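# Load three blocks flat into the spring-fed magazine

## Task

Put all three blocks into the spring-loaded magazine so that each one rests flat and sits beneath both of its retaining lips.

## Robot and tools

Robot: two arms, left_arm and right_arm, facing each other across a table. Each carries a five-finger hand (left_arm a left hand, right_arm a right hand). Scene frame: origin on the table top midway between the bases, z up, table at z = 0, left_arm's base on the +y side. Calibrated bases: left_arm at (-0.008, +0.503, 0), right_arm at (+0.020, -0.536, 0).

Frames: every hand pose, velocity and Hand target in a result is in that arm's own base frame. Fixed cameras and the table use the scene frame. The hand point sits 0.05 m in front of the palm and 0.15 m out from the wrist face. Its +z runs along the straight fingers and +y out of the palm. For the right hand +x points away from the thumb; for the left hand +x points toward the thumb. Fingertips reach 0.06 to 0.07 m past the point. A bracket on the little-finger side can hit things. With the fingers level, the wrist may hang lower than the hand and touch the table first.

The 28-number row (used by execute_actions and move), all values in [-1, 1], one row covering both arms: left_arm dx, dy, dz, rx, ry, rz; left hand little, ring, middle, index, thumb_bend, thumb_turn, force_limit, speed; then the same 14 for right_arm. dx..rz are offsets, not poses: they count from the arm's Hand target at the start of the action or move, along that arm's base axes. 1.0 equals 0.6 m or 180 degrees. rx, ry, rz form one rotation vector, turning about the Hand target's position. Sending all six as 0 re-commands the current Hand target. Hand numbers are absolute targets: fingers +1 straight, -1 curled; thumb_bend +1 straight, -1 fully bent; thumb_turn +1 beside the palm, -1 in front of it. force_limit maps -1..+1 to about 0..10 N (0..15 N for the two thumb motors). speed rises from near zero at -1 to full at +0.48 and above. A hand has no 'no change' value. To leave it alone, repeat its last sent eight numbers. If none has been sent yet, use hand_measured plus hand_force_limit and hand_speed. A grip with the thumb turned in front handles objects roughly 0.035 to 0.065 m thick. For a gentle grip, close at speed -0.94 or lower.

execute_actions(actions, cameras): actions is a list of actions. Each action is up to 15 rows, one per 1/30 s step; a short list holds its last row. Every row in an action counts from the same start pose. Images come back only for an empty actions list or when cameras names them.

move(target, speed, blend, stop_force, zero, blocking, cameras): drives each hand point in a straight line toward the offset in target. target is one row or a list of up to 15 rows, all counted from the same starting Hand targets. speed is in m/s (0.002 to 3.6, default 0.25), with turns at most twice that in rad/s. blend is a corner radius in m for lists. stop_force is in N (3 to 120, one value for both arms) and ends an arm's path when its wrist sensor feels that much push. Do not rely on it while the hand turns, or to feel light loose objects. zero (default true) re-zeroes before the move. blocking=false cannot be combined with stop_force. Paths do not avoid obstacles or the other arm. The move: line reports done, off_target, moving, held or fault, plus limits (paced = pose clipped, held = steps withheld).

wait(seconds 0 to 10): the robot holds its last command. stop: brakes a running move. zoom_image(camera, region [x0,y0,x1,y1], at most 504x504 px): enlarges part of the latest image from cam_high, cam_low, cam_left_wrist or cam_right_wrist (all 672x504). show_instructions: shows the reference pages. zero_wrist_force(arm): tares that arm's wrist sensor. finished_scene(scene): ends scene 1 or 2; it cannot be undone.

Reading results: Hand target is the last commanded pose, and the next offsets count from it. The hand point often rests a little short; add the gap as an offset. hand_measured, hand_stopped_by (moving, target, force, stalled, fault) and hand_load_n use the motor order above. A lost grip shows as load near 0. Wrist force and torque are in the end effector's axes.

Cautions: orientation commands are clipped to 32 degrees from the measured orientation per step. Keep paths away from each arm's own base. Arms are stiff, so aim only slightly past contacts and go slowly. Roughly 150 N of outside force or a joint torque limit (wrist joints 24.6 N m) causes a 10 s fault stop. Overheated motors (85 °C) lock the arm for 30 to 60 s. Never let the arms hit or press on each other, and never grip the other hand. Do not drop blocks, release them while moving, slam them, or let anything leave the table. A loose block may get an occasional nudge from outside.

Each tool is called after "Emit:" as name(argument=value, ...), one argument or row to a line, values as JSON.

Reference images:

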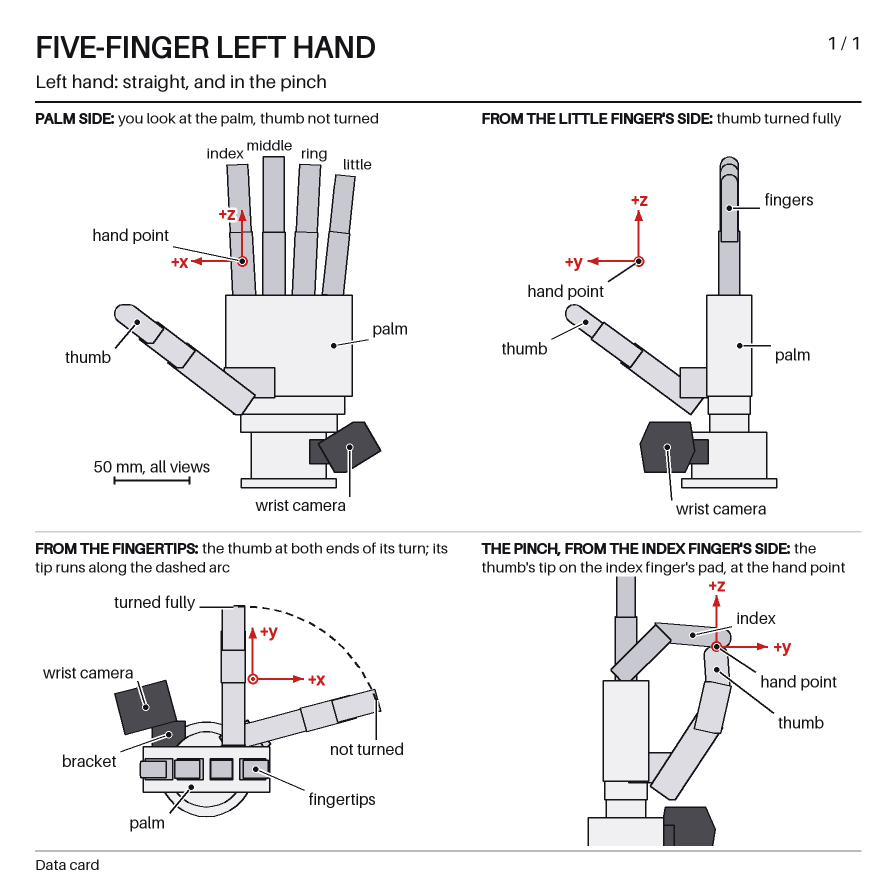

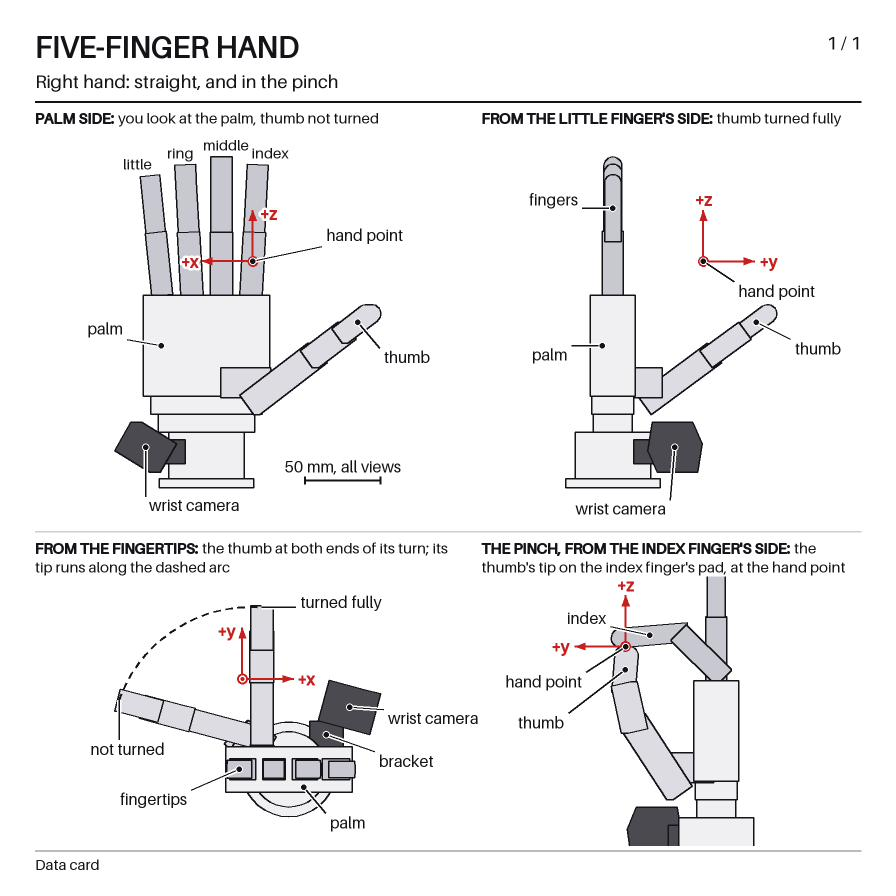

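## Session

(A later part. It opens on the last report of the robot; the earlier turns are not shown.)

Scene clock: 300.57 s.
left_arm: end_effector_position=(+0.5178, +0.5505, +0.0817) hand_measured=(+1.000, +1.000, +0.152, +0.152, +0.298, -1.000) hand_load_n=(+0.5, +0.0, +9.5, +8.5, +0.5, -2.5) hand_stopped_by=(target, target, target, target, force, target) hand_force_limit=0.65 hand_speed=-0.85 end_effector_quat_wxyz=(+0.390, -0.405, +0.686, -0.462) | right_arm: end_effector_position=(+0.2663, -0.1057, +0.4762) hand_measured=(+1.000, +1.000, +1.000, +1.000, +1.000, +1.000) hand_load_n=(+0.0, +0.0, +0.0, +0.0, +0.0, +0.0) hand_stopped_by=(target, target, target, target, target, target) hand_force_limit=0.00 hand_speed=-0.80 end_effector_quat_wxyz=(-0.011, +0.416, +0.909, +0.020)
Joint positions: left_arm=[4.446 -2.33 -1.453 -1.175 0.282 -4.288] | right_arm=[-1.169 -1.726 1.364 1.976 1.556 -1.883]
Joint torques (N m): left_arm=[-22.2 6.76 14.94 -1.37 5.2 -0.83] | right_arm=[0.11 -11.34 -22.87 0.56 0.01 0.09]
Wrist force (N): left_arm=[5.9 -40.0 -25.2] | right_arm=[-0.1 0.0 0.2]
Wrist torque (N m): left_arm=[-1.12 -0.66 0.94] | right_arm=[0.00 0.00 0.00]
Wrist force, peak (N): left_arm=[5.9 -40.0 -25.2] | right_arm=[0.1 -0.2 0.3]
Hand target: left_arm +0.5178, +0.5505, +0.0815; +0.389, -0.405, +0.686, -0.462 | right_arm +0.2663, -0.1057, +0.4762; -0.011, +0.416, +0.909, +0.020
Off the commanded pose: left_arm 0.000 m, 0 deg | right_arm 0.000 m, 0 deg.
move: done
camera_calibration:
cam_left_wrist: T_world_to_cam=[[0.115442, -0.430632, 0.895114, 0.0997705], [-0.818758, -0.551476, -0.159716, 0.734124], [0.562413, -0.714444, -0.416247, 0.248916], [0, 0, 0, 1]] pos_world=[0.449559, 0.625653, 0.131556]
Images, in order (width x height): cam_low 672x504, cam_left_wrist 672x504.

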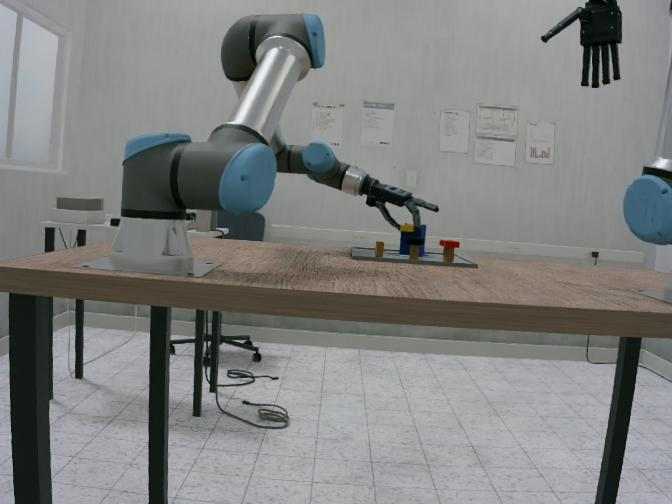

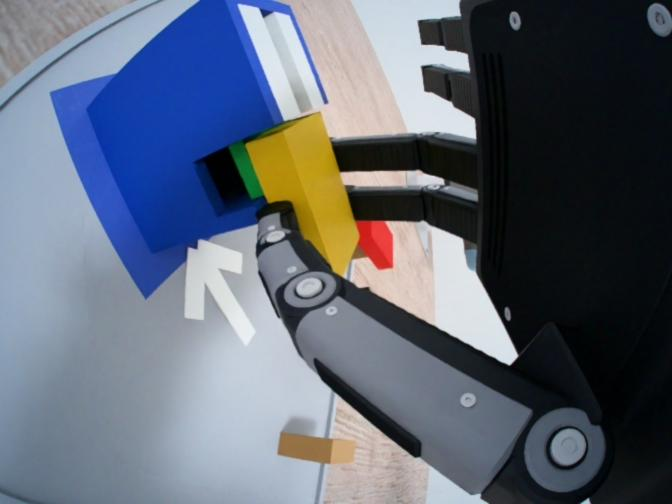

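Emit:
move(
  target=[
    [0,0,0.05,0,0,0,1,1,0.15,0.15,-0.1,-1,0.65,-0.85,0,0,0,0,0,0,1,1,1,1,1,1,0,-0.8],
    [0.0285,0.0613,0.05,-0.0101,0.0047,0,1,1,0.15,0.15,-0.1,-1,0.65,-0.85,0,0,0,0,0,0,1,1,1,1,1,1,0,-0.8],
  ],
  speed=0.08,
  blend=[0.004,0],
  cameras=["cam_low", "cam_left_wrist"],
)

Emit:
zoom_image(
  camera="cam_left_wrist",
  region=[130, 0, 410, 310],
)

Emit:
zoom_image(
  camera="cam_low",
  region=[380, 190, 450, 250],
)

Scene clock: 311.90 s.
left_arm: end_effector_position=(+0.5349, +0.5872, +0.1115) hand_measured=(+1.000, +1.000, +0.152, +0.152, +0.300, -1.000) hand_load_n=(+0.0, +0.0, +4.5, +4.0, +11.5, -0.5) hand_stopped_by=(target, target, target, target, force, target) hand_force_limit=0.65 hand_speed=-0.85 end_effector_quat_wxyz=(+0.378, -0.415, +0.682, -0.470) end_effector_velocity=(-0.001, +0.000, +0.000) end_effector_angular_velocity=(-0.002, +0.001, +0.000) | right_arm: end_effector_position=(+0.2663, -0.1057, +0.4762) hand_measured=(+1.000, +1.000, +1.000, +1.000, +1.000, +1.000) hand_load_n=(+0.0, +0.0, +0.0, +0.0, +0.0, +0.0) hand_stopped_by=(target, target, target, target, target, target) hand_force_limit=0.00 hand_speed=-0.80 end_effector_quat_wxyz=(-0.011, +0.416, +0.909, +0.020)
Joint positions: left_arm=[4.436 -2.385 -1.26 -1.31 0.286 -4.329] | right_arm=[-1.169 -1.726 1.364 1.976 1.556 -1.883]
Joint velocities: left_arm=[0.001 0 0.002 -0.005 0 0.001] | right_arm=[within noise]
Joint torques (N m): left_arm=[-11.95 36.37 26.17 0.21 0.42 1.23] | right_arm=[-0.33 -11.15 -22.75 0.53 -0.02 0.15]
Wrist force (N): left_arm=[2.2 -2.0 0.4] | right_arm=[-0.1 -0.1 0.2]
Wrist torque (N m): left_arm=[-0.10 -0.35 0.16] | right_arm=[-0.02 0.00 -0.01]
Wrist force, peak (N): left_arm=[4.7 -41.5 -26.2] | right_arm=[-0.2 -0.1 0.4]
Hand target: left_arm +0.5349, +0.5873, +0.1115; +0.378, -0.415, +0.682, -0.470 | right_arm +0.2663, -0.1057, +0.4762; -0.011, +0.416, +0.909, +0.020
Off the commanded pose: left_arm 0.000 m, 0 deg | right_arm 0.000 m, 0 deg.
move: done
camera_calibration:
cam_left_wrist: T_world_to_cam=[[0.128941, -0.401719, 0.90664, 0.0614377], [-0.820948, -0.556091, -0.129642, 0.773756], [0.556254, -0.727588, -0.401494, 0.287302], [0, 0, 0, 1]] pos_world=[0.467479, 0.663997, 0.159959]
Images, in order (width x height): cam_low 672x504, cam_left_wrist 672x504.

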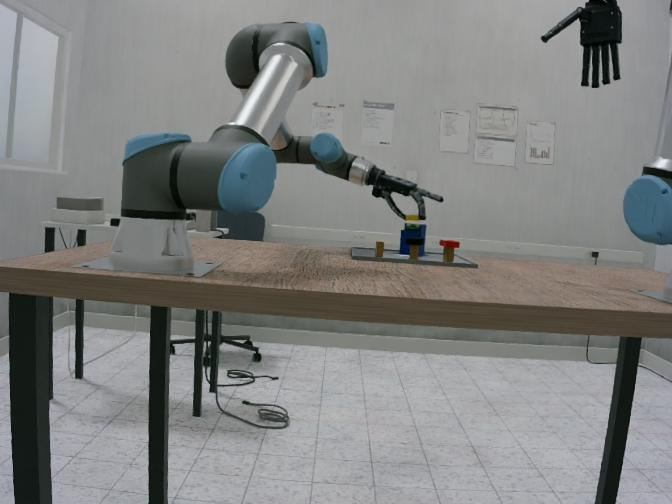

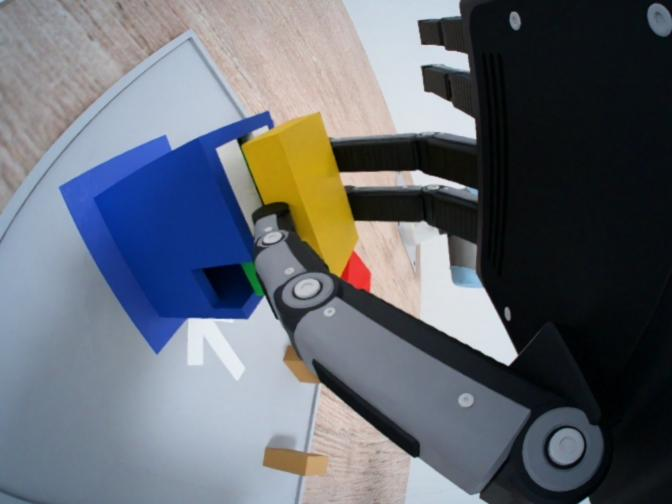

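Scaled by 1.626 from the camera's 672x504 image, which has a finer 960x720 frame.

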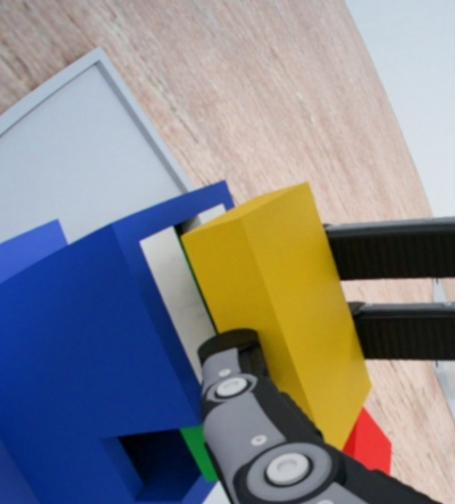

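Scaled by 7.200 from the camera's 672x504 image, which has a finer 960x720 frame.

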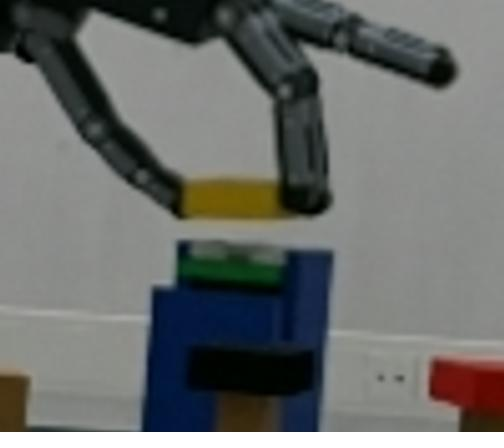

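Emit:
move(
  target=[0,0,-0.005,0.0105,0.0227,0,1,1,0.15,0.15,-0.1,-1,0.65,-0.85,0,0,0,0,0,0,1,1,1,1,1,1,0,-0.8],
  speed=0.05,
)

Emit:
move(
  target=[0,0,-0.03,0,0,0,1,1,0.15,0.15,-0.1,-1,0.65,-0.85,0,0,0,0,0,0,1,1,1,1,1,1,0,-0.8],
  speed=0.012,
  stop_force=3,
  cameras=["cam_low", "cam_left_wrist"],
)

Emit:
zoom_image(
  camera="cam_left_wrist",
  region=[130, 0, 410, 310],
)

Emit:
zoom_image(
  camera="cam_low",
  region=[380, 190, 450, 250],
)

Scene clock: 314.40 s.
left_arm: end_effector_position=(+0.5349, +0.5873, +0.1086) hand_measured=(+1.000, +1.000, +0.152, +0.152, +0.300, -1.000) hand_load_n=(+0.0, +0.0, +4.0, +4.0, +11.0, +0.0) hand_stopped_by=(target, target, target, target, force, target) hand_force_limit=0.65 hand_speed=-0.85 end_effector_quat_wxyz=(+0.360, -0.425, +0.702, -0.443) end_effector_velocity=(+0.000, +0.000, +0.001) end_effector_angular_velocity=(+0.003, +0.001, +0.000) | right_arm: end_effector_position=(+0.2663, -0.1057, +0.4762) hand_measured=(+1.000, +1.000, +1.000, +1.000, +1.000, +1.000) hand_load_n=(+0.0, +0.0, +0.0, +0.0, +0.0, +0.0) hand_stopped_by=(target, target, target, target, target, target) hand_force_limit=0.00 hand_speed=-0.80 end_effector_quat_wxyz=(-0.011, +0.416, +0.909, +0.020)
Joint positions: left_arm=[4.422 -2.376 -1.263 -1.218 0.359 -4.419] | right_arm=[-1.169 -1.726 1.364 1.976 1.556 -1.883]
Joint velocities: left_arm=[-0.001 0.001 0 0.005 0.002 -0.003] | right_arm=[within noise]
Joint torques (N m): left_arm=[-11.79 59.61 12.97 4.16 -0.01 -0.85] | right_arm=[0.15 -11.63 -22.77 0.56 -0.04 0.14]
Wrist force (N): left_arm=[2.4 -2.3 0.5] | right_arm=[-0.2 -0.3 0.2]
Wrist torque (N m): left_arm=[-0.16 -0.36 0.31] | right_arm=[-0.06 0.02 -0.02]
Wrist force, peak (N): left_arm=[2.4 -2.3 0.5] | right_arm=[-0.2 -0.3 0.2]
Hand target: left_arm +0.5349, +0.5873, +0.1085; +0.360, -0.425, +0.702, -0.443 | right_arm +0.2663, -0.1057, +0.4762; -0.011, +0.416, +0.909, +0.020
Off the commanded pose: left_arm 0.000 m, 0 deg | right_arm 0.000 m, 0 deg.
move: done

Scene clock: 316.17 s.
left_arm: end_effector_position=(+0.5349, +0.5873, +0.1028) hand_measured=(+1.000, +1.000, +0.152, +0.152, +0.300, -1.000) hand_load_n=(+0.0, +0.0, +4.5, +4.0, +10.5, +0.0) hand_stopped_by=(target, target, target, target, force, target) hand_force_limit=0.65 hand_speed=-0.85 end_effector_quat_wxyz=(+0.360, -0.425, +0.702, -0.443) | right_arm: end_effector_position=(+0.2663, -0.1057, +0.4762) hand_measured=(+1.000, +1.000, +1.000, +1.000, +1.000, +1.000) hand_load_n=(+0.0, +0.0, +0.0, +0.0, -0.5, +0.0) hand_stopped_by=(target, target, target, target, target, target) hand_force_limit=0.00 hand_speed=-0.80 end_effector_quat_wxyz=(-0.011, +0.416, +0.909, +0.020)
Joint positions: left_arm=[4.422 -2.383 -1.267 -1.207 0.359 -4.42] | right_arm=[-1.169 -1.726 1.364 1.976 1.556 -1.883]
Joint torques (N m): left_arm=[-12.57 59.04 26.81 0.26 0.24 -0.07] | right_arm=[-0.19 -11.07 -23.13 0.54 -0.02 0.12]
Wrist force (N): left_arm=[2.1 -3.3 -0.5] | right_arm=[-0.1 -0.4 0.0]
Wrist torque (N m): left_arm=[-0.18 -0.36 0.31] | right_arm=[-0.06 0.00 -0.01]
Wrist force, peak (N): left_arm=[0.7 -8.1 -3.2] | right_arm=[-0.1 -0.4 0.0]
Hand target: left_arm +0.5349, +0.5873, +0.1028; +0.360, -0.425, +0.702, -0.443 (not the last commanded pose) | right_arm +0.2663, -0.1057, +0.4762; -0.011, +0.416, +0.909, +0.020
Off the commanded pose: left_arm 0.012 m, 0 deg | right_arm 0.000 m, 0 deg.
move: contact (left_arm)
camera_calibration:
cam_left_wrist: T_world_to_cam=[[0.192632, -0.431144, 0.88148, 0.0552534], [-0.828858, -0.552331, -0.089021, 0.770472], [0.52525, -0.713474, -0.463754, 0.298501], [0, 0, 0, 1]] pos_world=[0.47118, 0.66235, 0.158314]
Images, in order (width x height): cam_low 672x504, cam_left_wrist 672x504.

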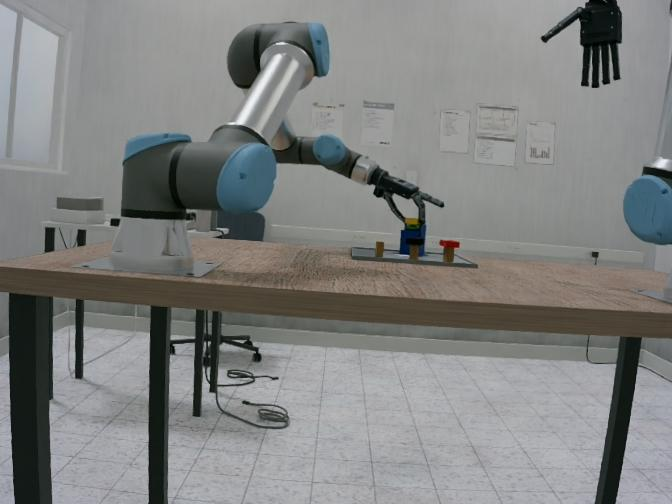

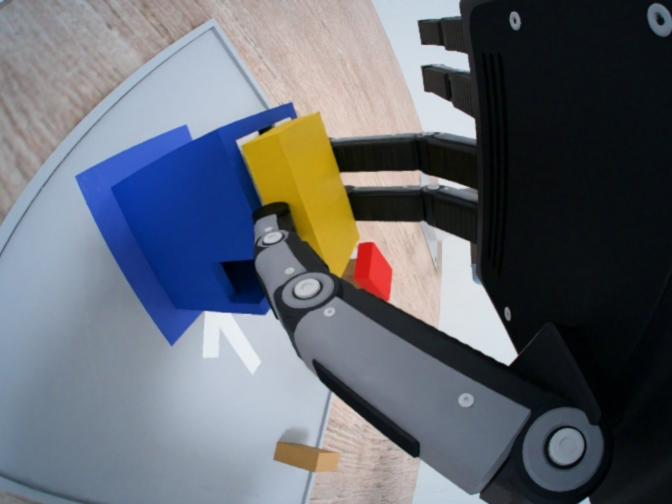

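Scaled by 1.626 from the camera's 672x504 image, which has a finer 960x720 frame.

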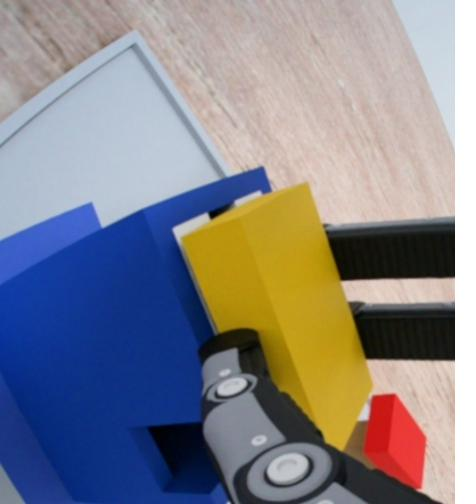

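Scaled by 7.200 from the camera's 672x504 image, which has a finer 960x720 frame.

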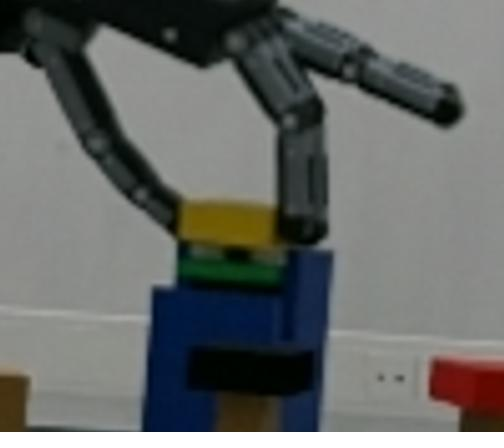

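Emit:
move(
  target=[0,0,0,0,0,0,1,1,0.152,0.152,0.36,-1,0.65,-0.85,0,0,0,0,0,0,1,1,1,1,1,1,0,-0.8],
  speed=0.05,
)

Emit:
move(
  target=[0,0,0.012,0.0214,-0.0252,0,1,1,0.25,0.25,0.45,-1,0.65,-0.6,0,0,0,0,0,0,1,1,1,1,1,1,0,-0.8],
  speed=0.03,
  cameras=["cam_low", "cam_left_wrist"],
)

Emit:
zoom_image(
  camera="cam_left_wrist",
  region=[130, 0, 410, 310],
)

Emit:
zoom_image(
  camera="cam_low",
  region=[380, 190, 450, 250],
)

Scene clock: 318.13 s.
left_arm: end_effector_position=(+0.5349, +0.5873, +0.1028) hand_measured=(+1.000, +1.000, +0.152, +0.152, +0.356, -1.000) hand_load_n=(+0.0, +0.0, +0.0, +0.0, -7.0, -1.0) hand_stopped_by=(target, target, target, target, target, target) hand_force_limit=0.65 hand_speed=-0.85 end_effector_quat_wxyz=(+0.360, -0.425, +0.702, -0.443) | right_arm: end_effector_position=(+0.2663, -0.1057, +0.4762) hand_measured=(+1.000, +1.000, +1.000, +1.000, +1.000, +1.000) hand_load_n=(+0.0, +0.0, +0.0, +0.0, +0.0, +0.0) hand_stopped_by=(target, target, target, target, target, target) hand_force_limit=0.00 hand_speed=-0.80 end_effector_quat_wxyz=(-0.011, +0.416, +0.909, +0.020)
Joint positions: left_arm=[4.422 -2.383 -1.267 -1.207 0.359 -4.42] | right_arm=[-1.169 -1.726 1.364 1.976 1.556 -1.883]
Joint torques (N m): left_arm=[-11.48 52.03 22.51 0.35 0.16 0.82] | right_arm=[-0.59 -11.23 -23.16 0.54 -0.12 0.12]
Wrist force (N): left_arm=[1.6 -11.0 -2.9] | right_arm=[-0.1 -0.2 0.0]
Wrist torque (N m): left_arm=[-0.43 -0.37 0.40] | right_arm=[-0.03 0.01 -0.01]
Wrist force, peak (N): left_arm=[1.8 -11.7 -2.9] | right_arm=[-0.1 -0.2 0.4]
Hand target: left_arm +0.5349, +0.5873, +0.1028; +0.360, -0.425, +0.702, -0.443 | right_arm +0.2663, -0.1057, +0.4762; -0.011, +0.416, +0.909, +0.020
Off the commanded pose: left_arm 0.000 m, 0 deg | right_arm 0.000 m, 0 deg.
move: done

Scene clock: 320.27 s.
left_arm: end_effector_position=(+0.5349, +0.5873, +0.1099) hand_measured=(+1.000, +1.000, +0.250, +0.250, +0.450, -1.000) hand_load_n=(+0.0, +0.0, +0.5, +0.0, +0.0, +0.0) hand_stopped_by=(target, target, target, target, target, target) hand_force_limit=0.65 hand_speed=-0.60 end_effector_quat_wxyz=(+0.401, -0.395, +0.702, -0.436) | right_arm: end_effector_position=(+0.2663, -0.1057, +0.4762) hand_measured=(+1.000, +1.000, +1.000, +1.000, +1.000, +1.000) hand_load_n=(+0.0, +0.0, +0.0, +0.0, +0.0, +0.0) hand_stopped_by=(target, target, target, target, target, target) hand_force_limit=0.00 hand_speed=-0.80 end_effector_quat_wxyz=(-0.011, +0.416, +0.909, +0.020)
Joint positions: left_arm=[4.433 -2.36 -1.328 -1.136 0.304 -4.364] | right_arm=[-1.169 -1.726 1.364 1.976 1.556 -1.883]
Joint torques (N m): left_arm=[13.31 60.43 11.4 3.75 -3.31 1.38] | right_arm=[-0.13 -10.8 -23.23 0.61 -0.11 0.07]
Wrist force (N): left_arm=[2.0 -2.9 0.4] | right_arm=[0.0 -0.1 0.2]
Wrist torque (N m): left_arm=[-0.18 -0.34 0.16] | right_arm=[-0.03 0.00 0.00]
Wrist force, peak (N): left_arm=[0.3 -14.5 -9.7] | right_arm=[-0.1 -0.4 0.2]
Hand target: left_arm +0.5349, +0.5873, +0.1100; +0.402, -0.395, +0.702, -0.436 | right_arm +0.2663, -0.1057, +0.4762; -0.011, +0.416, +0.909, +0.020
Off the commanded pose: left_arm 0.000 m, 0 deg | right_arm 0.000 m, 0 deg.
move: done
camera_calibration:
cam_left_wrist: T_world_to_cam=[[0.12384, -0.489568, 0.863126, 0.122021], [-0.817869, -0.54292, -0.1906, 0.770811], [0.56192, -0.68232, -0.467638, 0.264313], [0, 0, 0, 1]] pos_world=[0.466789, 0.658573, 0.1652]
Images, in order (width x height): cam_low 672x504, cam_left_wrist 672x504.

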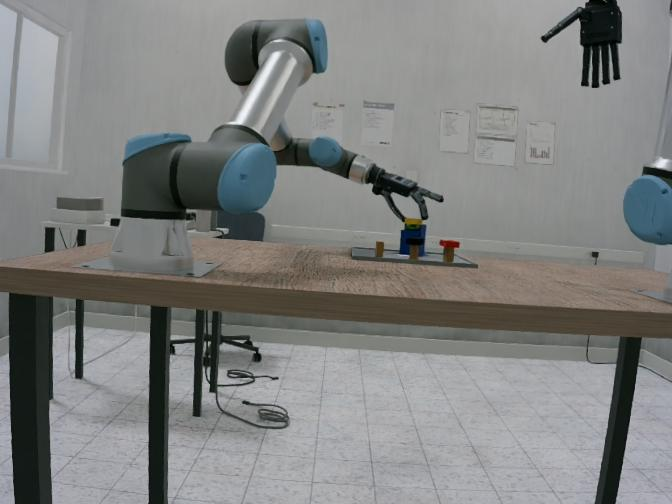

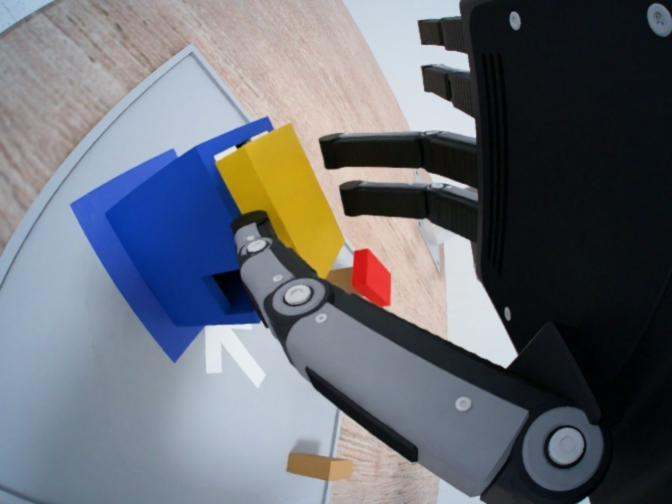

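Scaled by 1.626 from the camera's 672x504 image, which has a finer 960x720 frame.

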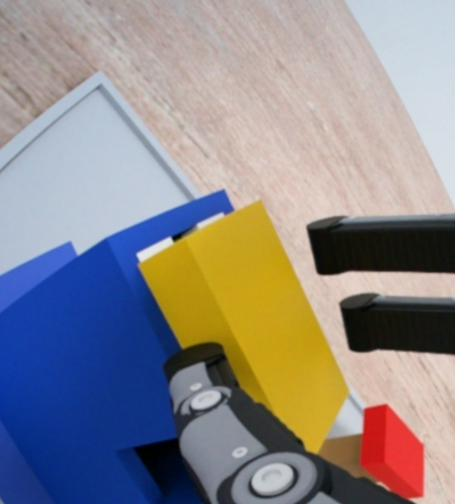

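Scaled by 7.200 from the camera's 672x504 image, which has a finer 960x720 frame.

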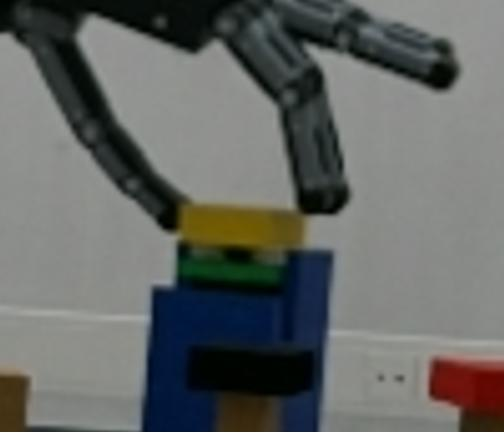

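Emit:
move(
  target=[-0.0018,0.0027,-0.0080,0.0070,0.0151,0,1,1,0.25,0.25,0.42,-1,0.65,-0.6,0,0,0,0,0,0,1,1,1,1,1,1,0,-0.8],
  speed=0.03,
)

Emit:
move(
  target=[0,0,0,0,0,0,1,1,0.15,0.15,0.42,-1,-0.2,-0.6,0,0,0,0,0,0,1,1,1,1,1,1,0,-0.8],
  speed=0.03,
)

Emit:
move(
  target=[0,0,0,0,0,0,1,1,0.15,0.15,-0.1,-1,0.85,-0.87,0,0,0,0,0,0,1,1,1,1,1,1,0,-0.8],
  speed=0.03,
  cameras=["cam_low", "cam_left_wrist"],
)

Emit:
zoom_image(
  camera="cam_left_wrist",
  region=[130, 0, 410, 310],
)

Emit:
zoom_image(
  camera="cam_low",
  region=[380, 190, 450, 250],
)

Scene clock: 326.03 s.
left_arm: end_effector_position=(+0.5339, +0.5889, +0.1052) hand_measured=(+1.000, +1.000, +0.250, +0.250, +0.420, -1.000) hand_load_n=(+0.0, +0.0, +0.0, +0.0, +0.0, +0.0) hand_stopped_by=(target, target, target, target, target, target) hand_force_limit=0.65 hand_speed=-0.60 end_effector_quat_wxyz=(+0.389, -0.400, +0.716, -0.419) | right_arm: end_effector_position=(+0.2663, -0.1057, +0.4762) hand_measured=(+1.000, +1.000, +1.000, +1.000, +1.000, +1.000) hand_load_n=(+0.0, +0.0, +0.0, +0.0, +0.0, +0.0) hand_stopped_by=(target, target, target, target, target, target) hand_force_limit=0.00 hand_speed=-0.80 end_effector_quat_wxyz=(-0.011, +0.416, +0.909, +0.020)
Joint positions: left_arm=[4.425 -2.359 -1.323 -1.097 0.354 -4.402] | right_arm=[-1.169 -1.726 1.364 1.976 1.556 -1.883]
Joint torques (N m): left_arm=[-11.69 58.65 28.26 4.4 0.19 -1.64] | right_arm=[-0.56 -11.16 -22.63 0.56 -0.07 0.15]
Wrist force (N): left_arm=[2.3 -2.8 0.3] | right_arm=[0.0 -0.1 0.1]
Wrist torque (N m): left_arm=[-0.18 -0.37 0.31] | right_arm=[-0.02 -0.01 0.00]
Wrist force, peak (N): left_arm=[2.2 -3.0 0.4] | right_arm=[-0.2 -0.2 0.4]
Hand target: left_arm +0.5339, +0.5889, +0.1052; +0.389, -0.400, +0.716, -0.419 | right_arm +0.2663, -0.1057, +0.4762; -0.011, +0.416, +0.909, +0.020
Off the commanded pose: left_arm 0.000 m, 0 deg | right_arm 0.000 m, 0 deg.
move: done

Scene clock: 326.53 s.
left_arm: end_effector_position=(+0.5339, +0.5889, +0.1052) hand_measured=(+1.000, +1.000, +0.150, +0.150, +0.420, -1.000) hand_load_n=(+0.0, +0.0, +0.0, +0.0, +0.0, +0.0) hand_stopped_by=(target, target, target, target, target, target) hand_force_limit=-0.20 hand_speed=-0.60 end_effector_quat_wxyz=(+0.389, -0.400, +0.716, -0.419) | right_arm: end_effector_position=(+0.2663, -0.1057, +0.4762) hand_measured=(+1.000, +1.000, +1.000, +1.000, +1.000, +1.000) hand_load_n=(+0.0, +0.0, +0.0, +0.0, +0.0, -0.5) hand_stopped_by=(target, target, target, target, target, target) hand_force_limit=0.00 hand_speed=-0.80 end_effector_quat_wxyz=(-0.011, +0.416, +0.909, +0.020)
Joint positions: left_arm=[4.425 -2.359 -1.323 -1.096 0.355 -4.403] | right_arm=[-1.169 -1.726 1.364 1.976 1.556 -1.883]
Joint torques (N m): left_arm=[-11.26 59.16 19.95 4.2 0.18 -0.97] | right_arm=[-0.49 -11.21 -22.86 0.55 -0.18 0.1]
Wrist force (N): left_arm=[2.3 -2.9 0.3] | right_arm=[0.0 -0.1 0.2]
Wrist torque (N m): left_arm=[-0.18 -0.37 0.31] | right_arm=[-0.03 0.00 -0.01]
Wrist force, peak (N): left_arm=[2.1 -3.3 0.7] | right_arm=[-0.2 -0.1 0.2]
Hand target: left_arm +0.5339, +0.5889, +0.1052; +0.389, -0.400, +0.716, -0.419 | right_arm +0.2663, -0.1057, +0.4762; -0.011, +0.416, +0.909, +0.020
Off the commanded pose: left_arm 0.000 m, 0 deg | right_arm 0.000 m, 0 deg.
move: done

Scene clock: 327.60 s.
left_arm: end_effector_position=(+0.5339, +0.5889, +0.1052) hand_measured=(+1.000, +1.000, +0.150, +0.150, +0.274, -1.000) hand_load_n=(+0.0, +0.0, +6.5, +6.5, +14.0, -0.5) hand_stopped_by=(target, target, target, target, force, target) hand_force_limit=0.85 hand_speed=-0.87 end_effector_quat_wxyz=(+0.389, -0.400, +0.716, -0.419) | right_arm: end_effector_position=(+0.2663, -0.1057, +0.4762) hand_measured=(+1.000, +1.000, +1.000, +1.000, +1.000, +1.000) hand_load_n=(+0.0, +0.0, -0.5, +0.0, +0.0, +0.0) hand_stopped_by=(target, target, target, target, target, target) hand_force_limit=0.00 hand_speed=-0.80 end_effector_quat_wxyz=(-0.011, +0.416, +0.909, +0.020)
Joint positions: left_arm=[4.425 -2.359 -1.323 -1.096 0.355 -4.403] | right_arm=[-1.169 -1.726 1.364 1.976 1.556 -1.883]
Joint torques (N m): left_arm=[-12.09 59.2 13.39 4.12 0.12 -1.31] | right_arm=[-0.14 -11.04 -23.63 0.46 -0.04 0.09]
Wrist force (N): left_arm=[2.0 -2.4 0.4] | right_arm=[-0.2 -0.1 0.1]
Wrist torque (N m): left_arm=[-0.18 -0.32 0.28] | right_arm=[-0.01 0.01 -0.01]
Wrist force, peak (N): left_arm=[2.0 -2.9 0.4] | right_arm=[0.3 -0.2 0.3]
Hand target: left_arm +0.5339, +0.5889, +0.1052; +0.389, -0.400, +0.716, -0.419 | right_arm +0.2663, -0.1057, +0.4762; -0.011, +0.416, +0.909, +0.020
Off the commanded pose: left_arm 0.000 m, 0 deg | right_arm 0.000 m, 0 deg.
move: done
camera_calibration:
cam_left_wrist: T_world_to_cam=[[0.164008, -0.508691, 0.845183, 0.118783], [-0.826195, -0.538966, -0.164064, 0.769266], [0.538983, -0.671379, -0.508673, 0.273946], [0, 0, 0, 1]] pos_world=[0.46843, 0.658953, 0.165164]
Images, in order (width x height): cam_low 672x504, cam_left_wrist 672x504.

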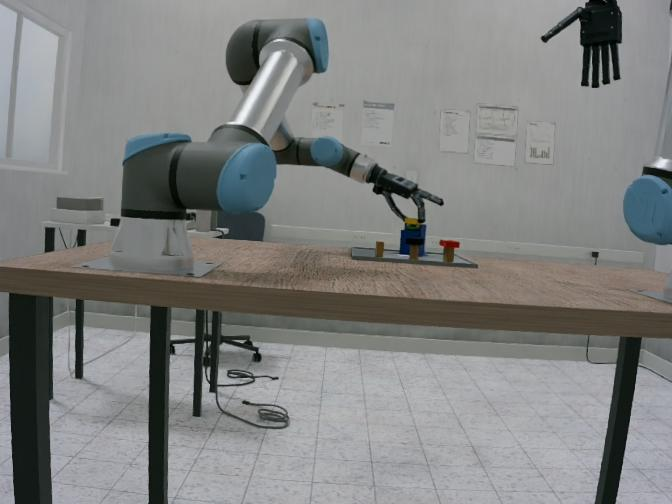

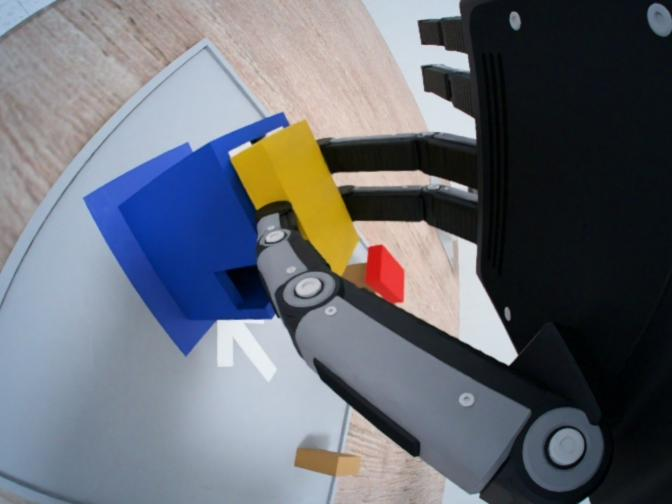

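Scaled by 1.626 from the camera's 672x504 image, which has a finer 960x720 frame.

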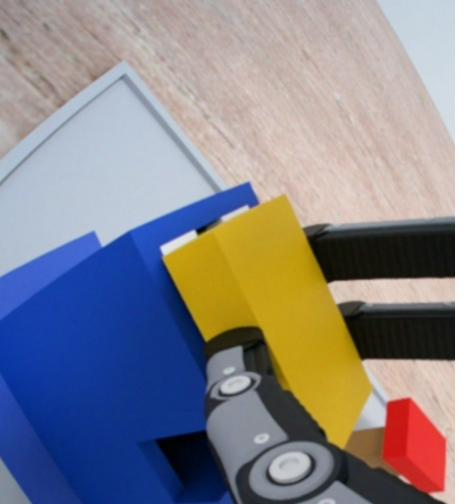

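Scaled by 7.200 from the camera's 672x504 image, which has a finer 960x720 frame.

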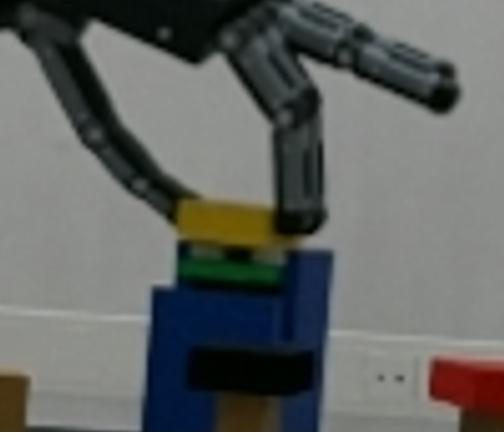

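Emit:
move(
  target=[
    [0,0,0.02,0,0,0,1,1,0.15,0.15,-0.1,-1,0.85,-0.87,0,0,0,0,0,0,1,1,1,1,1,1,0,-0.8],
    [-0.0265,-0.0612,0.02,-0.0252,0.0117,0,1,1,0.15,0.15,-0.1,-1,0.85,-0.87,0,0,0,0,0,0,1,1,1,1,1,1,0,-0.8],
    [-0.0265,-0.0612,-0.005,-0.0252,0.0117,0,1,1,0.15,0.15,-0.1,-1,0.85,-0.87,0,0,0,0,0,0,1,1,1,1,1,1,0,-0.8],
  ],
  speed=0.08,
  blend=[0.004,0.004,0],
  cameras=["cam_low", "cam_left_wrist"],
)

Emit:
zoom_image(
  camera="cam_left_wrist",
  region=[130, 0, 410, 310],
)

Emit:
zoom_image(
  camera="cam_low",
  region=[380, 190, 450, 250],
)

Scene clock: 331.00 s.
left_arm: end_effector_position=(+0.5180, +0.5522, +0.1024) hand_measured=(+1.000, +1.000, +0.150, +0.150, +0.274, -1.000) hand_load_n=(+0.0, +0.0, +6.0, +6.5, +14.5, -0.5) hand_stopped_by=(target, target, target, target, force, target) hand_force_limit=0.85 hand_speed=-0.87 end_effector_quat_wxyz=(+0.360, -0.423, +0.706, -0.439) | right_arm: end_effector_position=(+0.2663, -0.1057, +0.4762) hand_measured=(+1.000, +1.000, +1.000, +1.000, +1.000, +1.000) hand_load_n=(+0.0, +0.0, +0.0, -0.5, +0.0, +0.0) hand_stopped_by=(target, target, target, target, target, target) hand_force_limit=0.00 hand_speed=-0.80 end_effector_quat_wxyz=(-0.011, +0.416, +0.909, +0.020)
Joint positions: left_arm=[4.429 -2.297 -1.42 -1.155 0.368 -4.395] | right_arm=[-1.169 -1.726 1.364 1.976 1.556 -1.883]
Joint torques (N m): left_arm=[13.92 34.89 12.4 4.29 0.18 -0.65] | right_arm=[-0.47 -11.59 -23.64 0.6 -0.01 0.13]
Wrist force (N): left_arm=[1.9 -2.2 0.5] | right_arm=[-0.1 -0.1 0.2]
Wrist torque (N m): left_arm=[-0.16 -0.27 0.13] | right_arm=[-0.02 0.00 -0.01]
Wrist force, peak (N): left_arm=[2.4 -2.8 0.5] | right_arm=[-0.2 -0.2 0.3]
Hand target: left_arm +0.5180, +0.5522, +0.1022; +0.360, -0.423, +0.706, -0.439 | right_arm +0.2663, -0.1057, +0.4762; -0.011, +0.416, +0.909, +0.020
Off the commanded pose: left_arm 0.000 m, 0 deg | right_arm 0.000 m, 0 deg.
move: done
camera_calibration:
cam_left_wrist: T_world_to_cam=[[0.195563, -0.44064, 0.876123, 0.0479318], [-0.830888, -0.549006, -0.0906526, 0.73634], [0.520942, -0.710232, -0.473487, 0.283662], [0, 0, 0, 1]] pos_world=[0.454671, 0.626841, 0.159067]
Images, in order (width x height): cam_low 672x504, cam_left_wrist 672x504.

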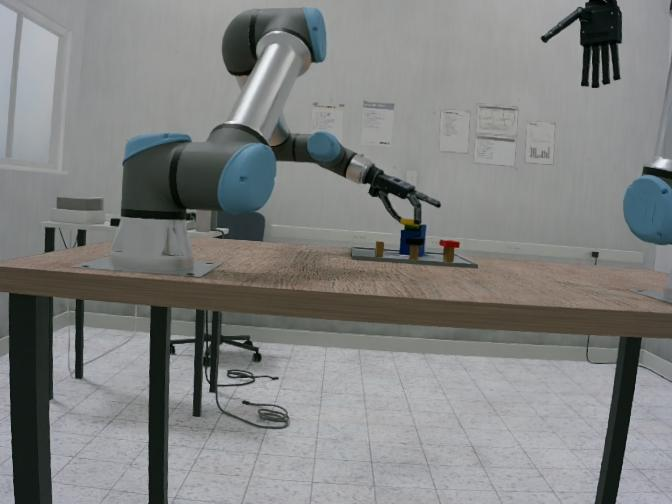

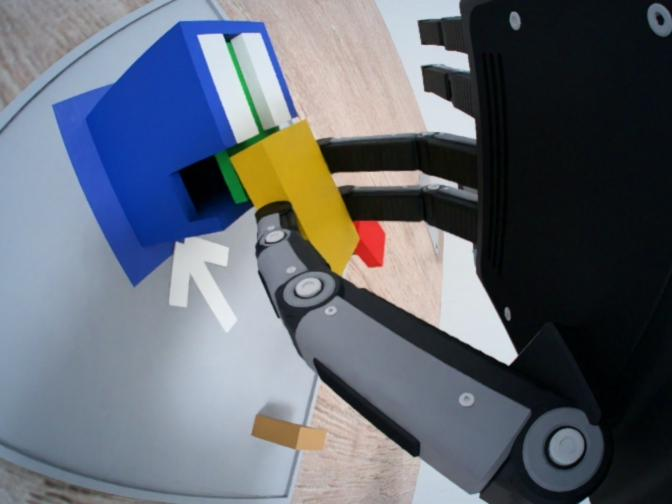

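Scaled by 1.626 from the camera's 672x504 image, which has a finer 960x720 frame.

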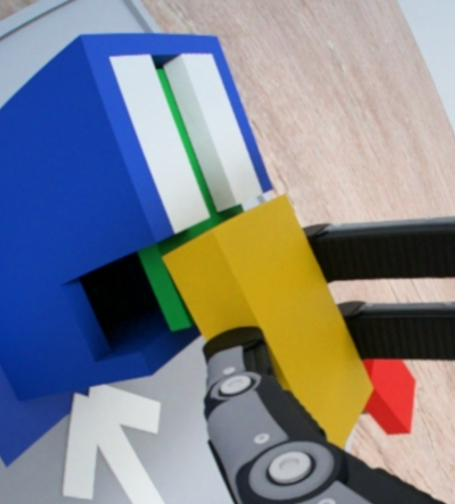

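Scaled by 7.200 from the camera's 672x504 image, which has a finer 960x720 frame.

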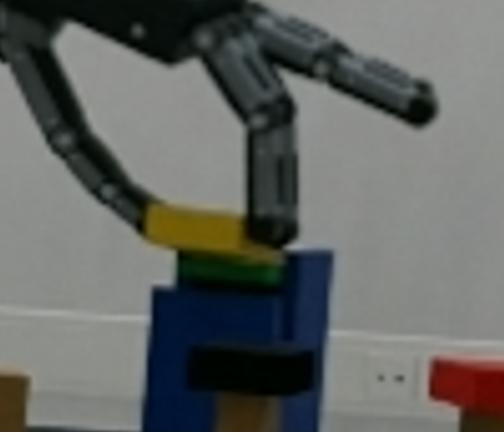

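Emit:
move(
  target=[0,0,-0.0275,0,0,0,1,1,0.15,0.15,-0.1,-1,0.85,-0.87,0,0,0,0,0,0,1,1,1,1,1,1,0,-0.8],
  speed=0.01,
  stop_force=8,
  cameras=["cam_low", "cam_left_wrist"],
)

Emit:
zoom_image(
  camera="cam_left_wrist",
  region=[130, 0, 410, 310],
)

Emit:
zoom_image(
  camera="cam_low",
  region=[380, 190, 450, 250],
)

Scene clock: 335.07 s.
left_arm: end_effector_position=(+0.5179, +0.5522, +0.0876) hand_measured=(+1.000, +1.000, +0.150, +0.150, +0.274, -1.000) hand_load_n=(+0.0, +0.0, +7.0, +6.5, +12.0, -0.5) hand_stopped_by=(target, target, target, target, force, target) hand_force_limit=0.85 hand_speed=-0.87 end_effector_quat_wxyz=(+0.360, -0.423, +0.706, -0.439) | right_arm: end_effector_position=(+0.2663, -0.1057, +0.4762) hand_measured=(+1.000, +1.000, +1.000, +1.000, +1.000, +1.000) hand_load_n=(+0.0, +0.0, +0.0, +0.0, -0.5, +0.0) hand_stopped_by=(target, target, target, target, target, target) hand_force_limit=0.00 hand_speed=-0.80 end_effector_quat_wxyz=(-0.011, +0.416, +0.909, +0.020)
Joint positions: left_arm=[4.429 -2.316 -1.429 -1.127 0.368 -4.395] | right_arm=[-1.169 -1.726 1.364 1.976 1.556 -1.883]
Joint torques (N m): left_arm=[4.52 54.07 25.52 0.3 0.35 0.1] | right_arm=[-0.66 -10.88 -23.55 0.56 -0.1 0.11]
Wrist force (N): left_arm=[2.8 -6.8 -1.7] | right_arm=[0.1 -0.2 0.2]
Wrist torque (N m): left_arm=[-0.30 -0.36 0.25] | right_arm=[-0.05 -0.02 0.00]
Wrist force, peak (N): left_arm=[4.5 -14.7 -7.1] | right_arm=[-0.1 -0.2 0.4]
Hand target: left_arm +0.5180, +0.5522, +0.0876; +0.360, -0.423, +0.706, -0.439 (not the last commanded pose) | right_arm +0.2663, -0.1057, +0.4762; -0.011, +0.416, +0.909, +0.020
Off the commanded pose: left_arm 0.002 m, 0 deg | right_arm 0.000 m, 0 deg.
move: contact (left_arm)
camera_calibration:
cam_left_wrist: T_world_to_cam=[[0.195679, -0.440427, 0.876204, 0.060787], [-0.830869, -0.549069, -0.0904371, 0.73499], [0.520928, -0.710315, -0.473379, 0.27665], [0, 0, 0, 1]] pos_world=[0.454672, 0.626841, 0.144169]
Images, in order (width x height): cam_low 672x504, cam_left_wrist 672x504.

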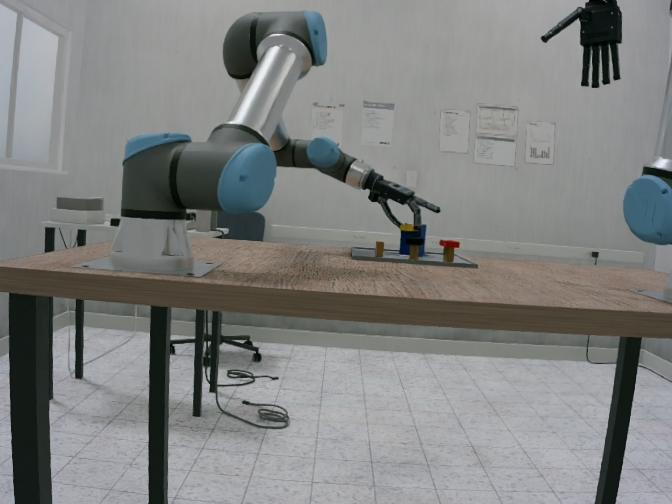

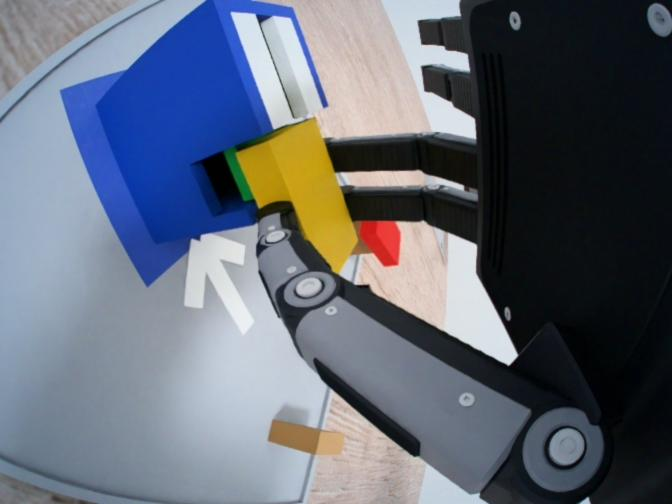

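Scaled by 1.626 from the camera's 672x504 image, which has a finer 960x720 frame.

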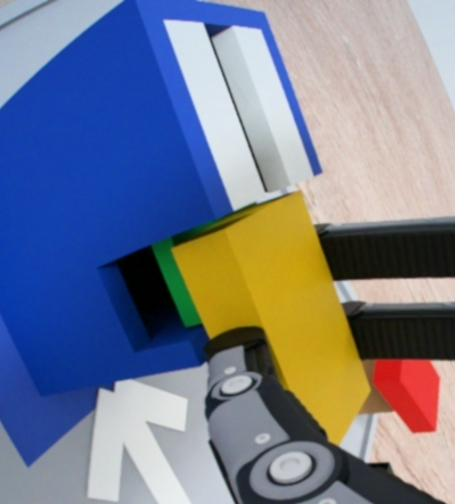

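Scaled by 7.200 from the camera's 672x504 image, which has a finer 960x720 frame.

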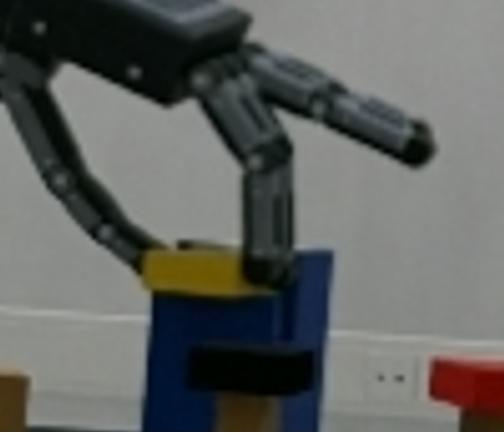

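Emit:
move(
  target=[0.007,0.0151,-0.0007,0,0,0,1,1,0.15,0.15,-0.1,-1,0.85,-0.87,0,0,0,0,0,0,1,1,1,1,1,1,0,-0.8],
  speed=0.01,
  stop_force=7,
  cameras=["cam_low", "cam_left_wrist"],
)

Emit:
zoom_image(
  camera="cam_left_wrist",
  region=[130, 0, 410, 310],
)

Emit:
zoom_image(
  camera="cam_low",
  region=[380, 190, 450, 250],
)

Scene clock: 338.53 s.
left_arm: end_effector_position=(+0.5188, +0.5540, +0.0875) hand_measured=(+1.000, +1.000, +0.150, +0.150, +0.274, -1.000) hand_load_n=(+0.0, +0.0, +7.5, +6.0, +12.0, +0.5) hand_stopped_by=(target, target, target, target, force, target) hand_force_limit=0.85 hand_speed=-0.87 end_effector_quat_wxyz=(+0.360, -0.423, +0.706, -0.439) | right_arm: end_effector_position=(+0.2663, -0.1057, +0.4762) hand_measured=(+1.000, +1.000, +1.000, +1.000, +1.000, +1.000) hand_load_n=(+0.0, +0.0, +0.5, +0.0, +0.0, +0.0) hand_stopped_by=(target, target, target, target, target, target) hand_force_limit=0.00 hand_speed=-0.80 end_effector_quat_wxyz=(-0.011, +0.416, +0.909, +0.020)
Joint positions: left_arm=[4.428 -2.321 -1.421 -1.129 0.368 -4.396] | right_arm=[-1.169 -1.726 1.364 1.976 1.556 -1.883]
Joint torques (N m): left_arm=[8.64 54.27 9.52 3.76 -2.21 1.3] | right_arm=[-0.67 -11.27 -23.18 0.51 -0.14 0.12]
Wrist force (N): left_arm=[2.2 -6.4 -2.0] | right_arm=[0.1 -0.2 0.2]
Wrist torque (N m): left_arm=[-0.31 -0.38 0.35] | right_arm=[-0.05 -0.03 0.00]
Wrist force, peak (N): left_arm=[10.9 -10.6 -5.1] | right_arm=[-0.4 -0.1 0.2]
Hand target: left_arm +0.5188, +0.5540, +0.0875; +0.360, -0.423, +0.706, -0.439 (not the last commanded pose) | right_arm +0.2663, -0.1057, +0.4762; -0.011, +0.416, +0.909, +0.020
Off the commanded pose: left_arm 0.008 m, 0 deg | right_arm 0.000 m, 0 deg.
move: contact (left_arm)
camera_calibration:
cam_left_wrist: T_world_to_cam=[[0.195697, -0.440528, 0.87615, 0.0614671], [-0.830926, -0.548984, -0.0904333, 0.736698], [0.520831, -0.710318, -0.473481, 0.277521], [0, 0, 0, 1]] pos_world=[0.455571, 0.628642, 0.144168]
Images, in order (width x height): cam_low 672x504, cam_left_wrist 672x504.

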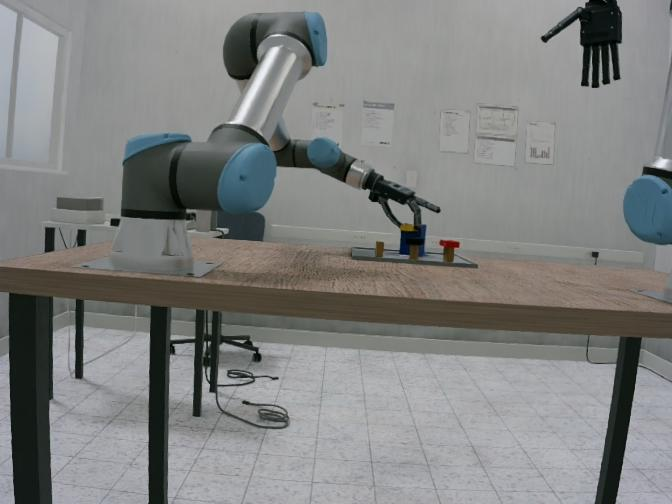

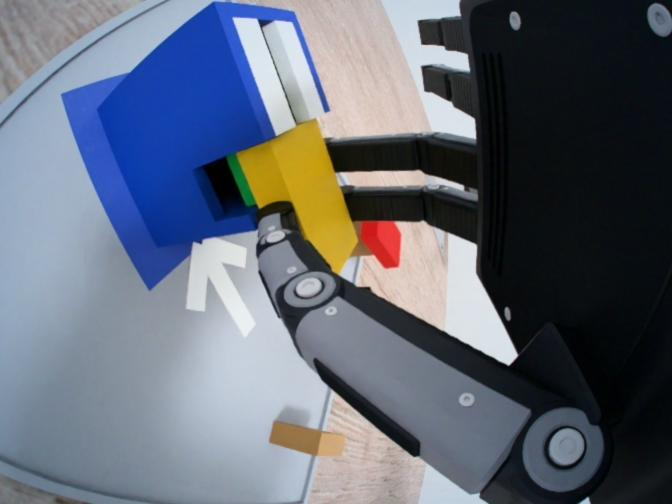

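Scaled by 1.626 from the camera's 672x504 image, which has a finer 960x720 frame.

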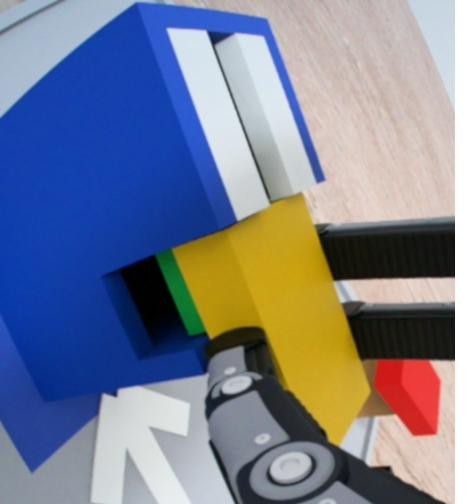

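Scaled by 7.200 from the camera's 672x504 image, which has a finer 960x720 frame.

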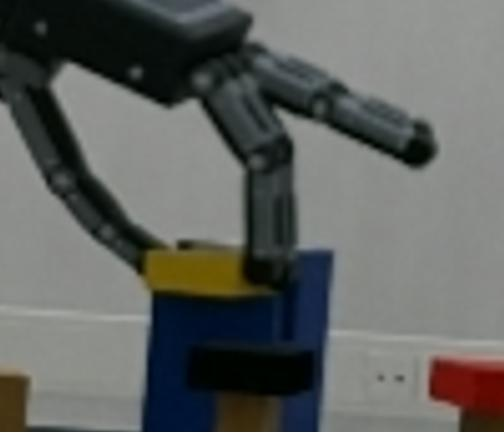

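Emit:
zoom_image(
  camera="cam_left_wrist",
  region=[220, 90, 350, 190],
)

Scaled by 3.877 from the camera's 672x504 image, which has a finer 960x720 frame.

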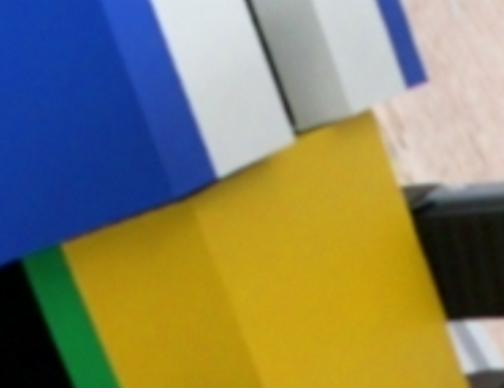

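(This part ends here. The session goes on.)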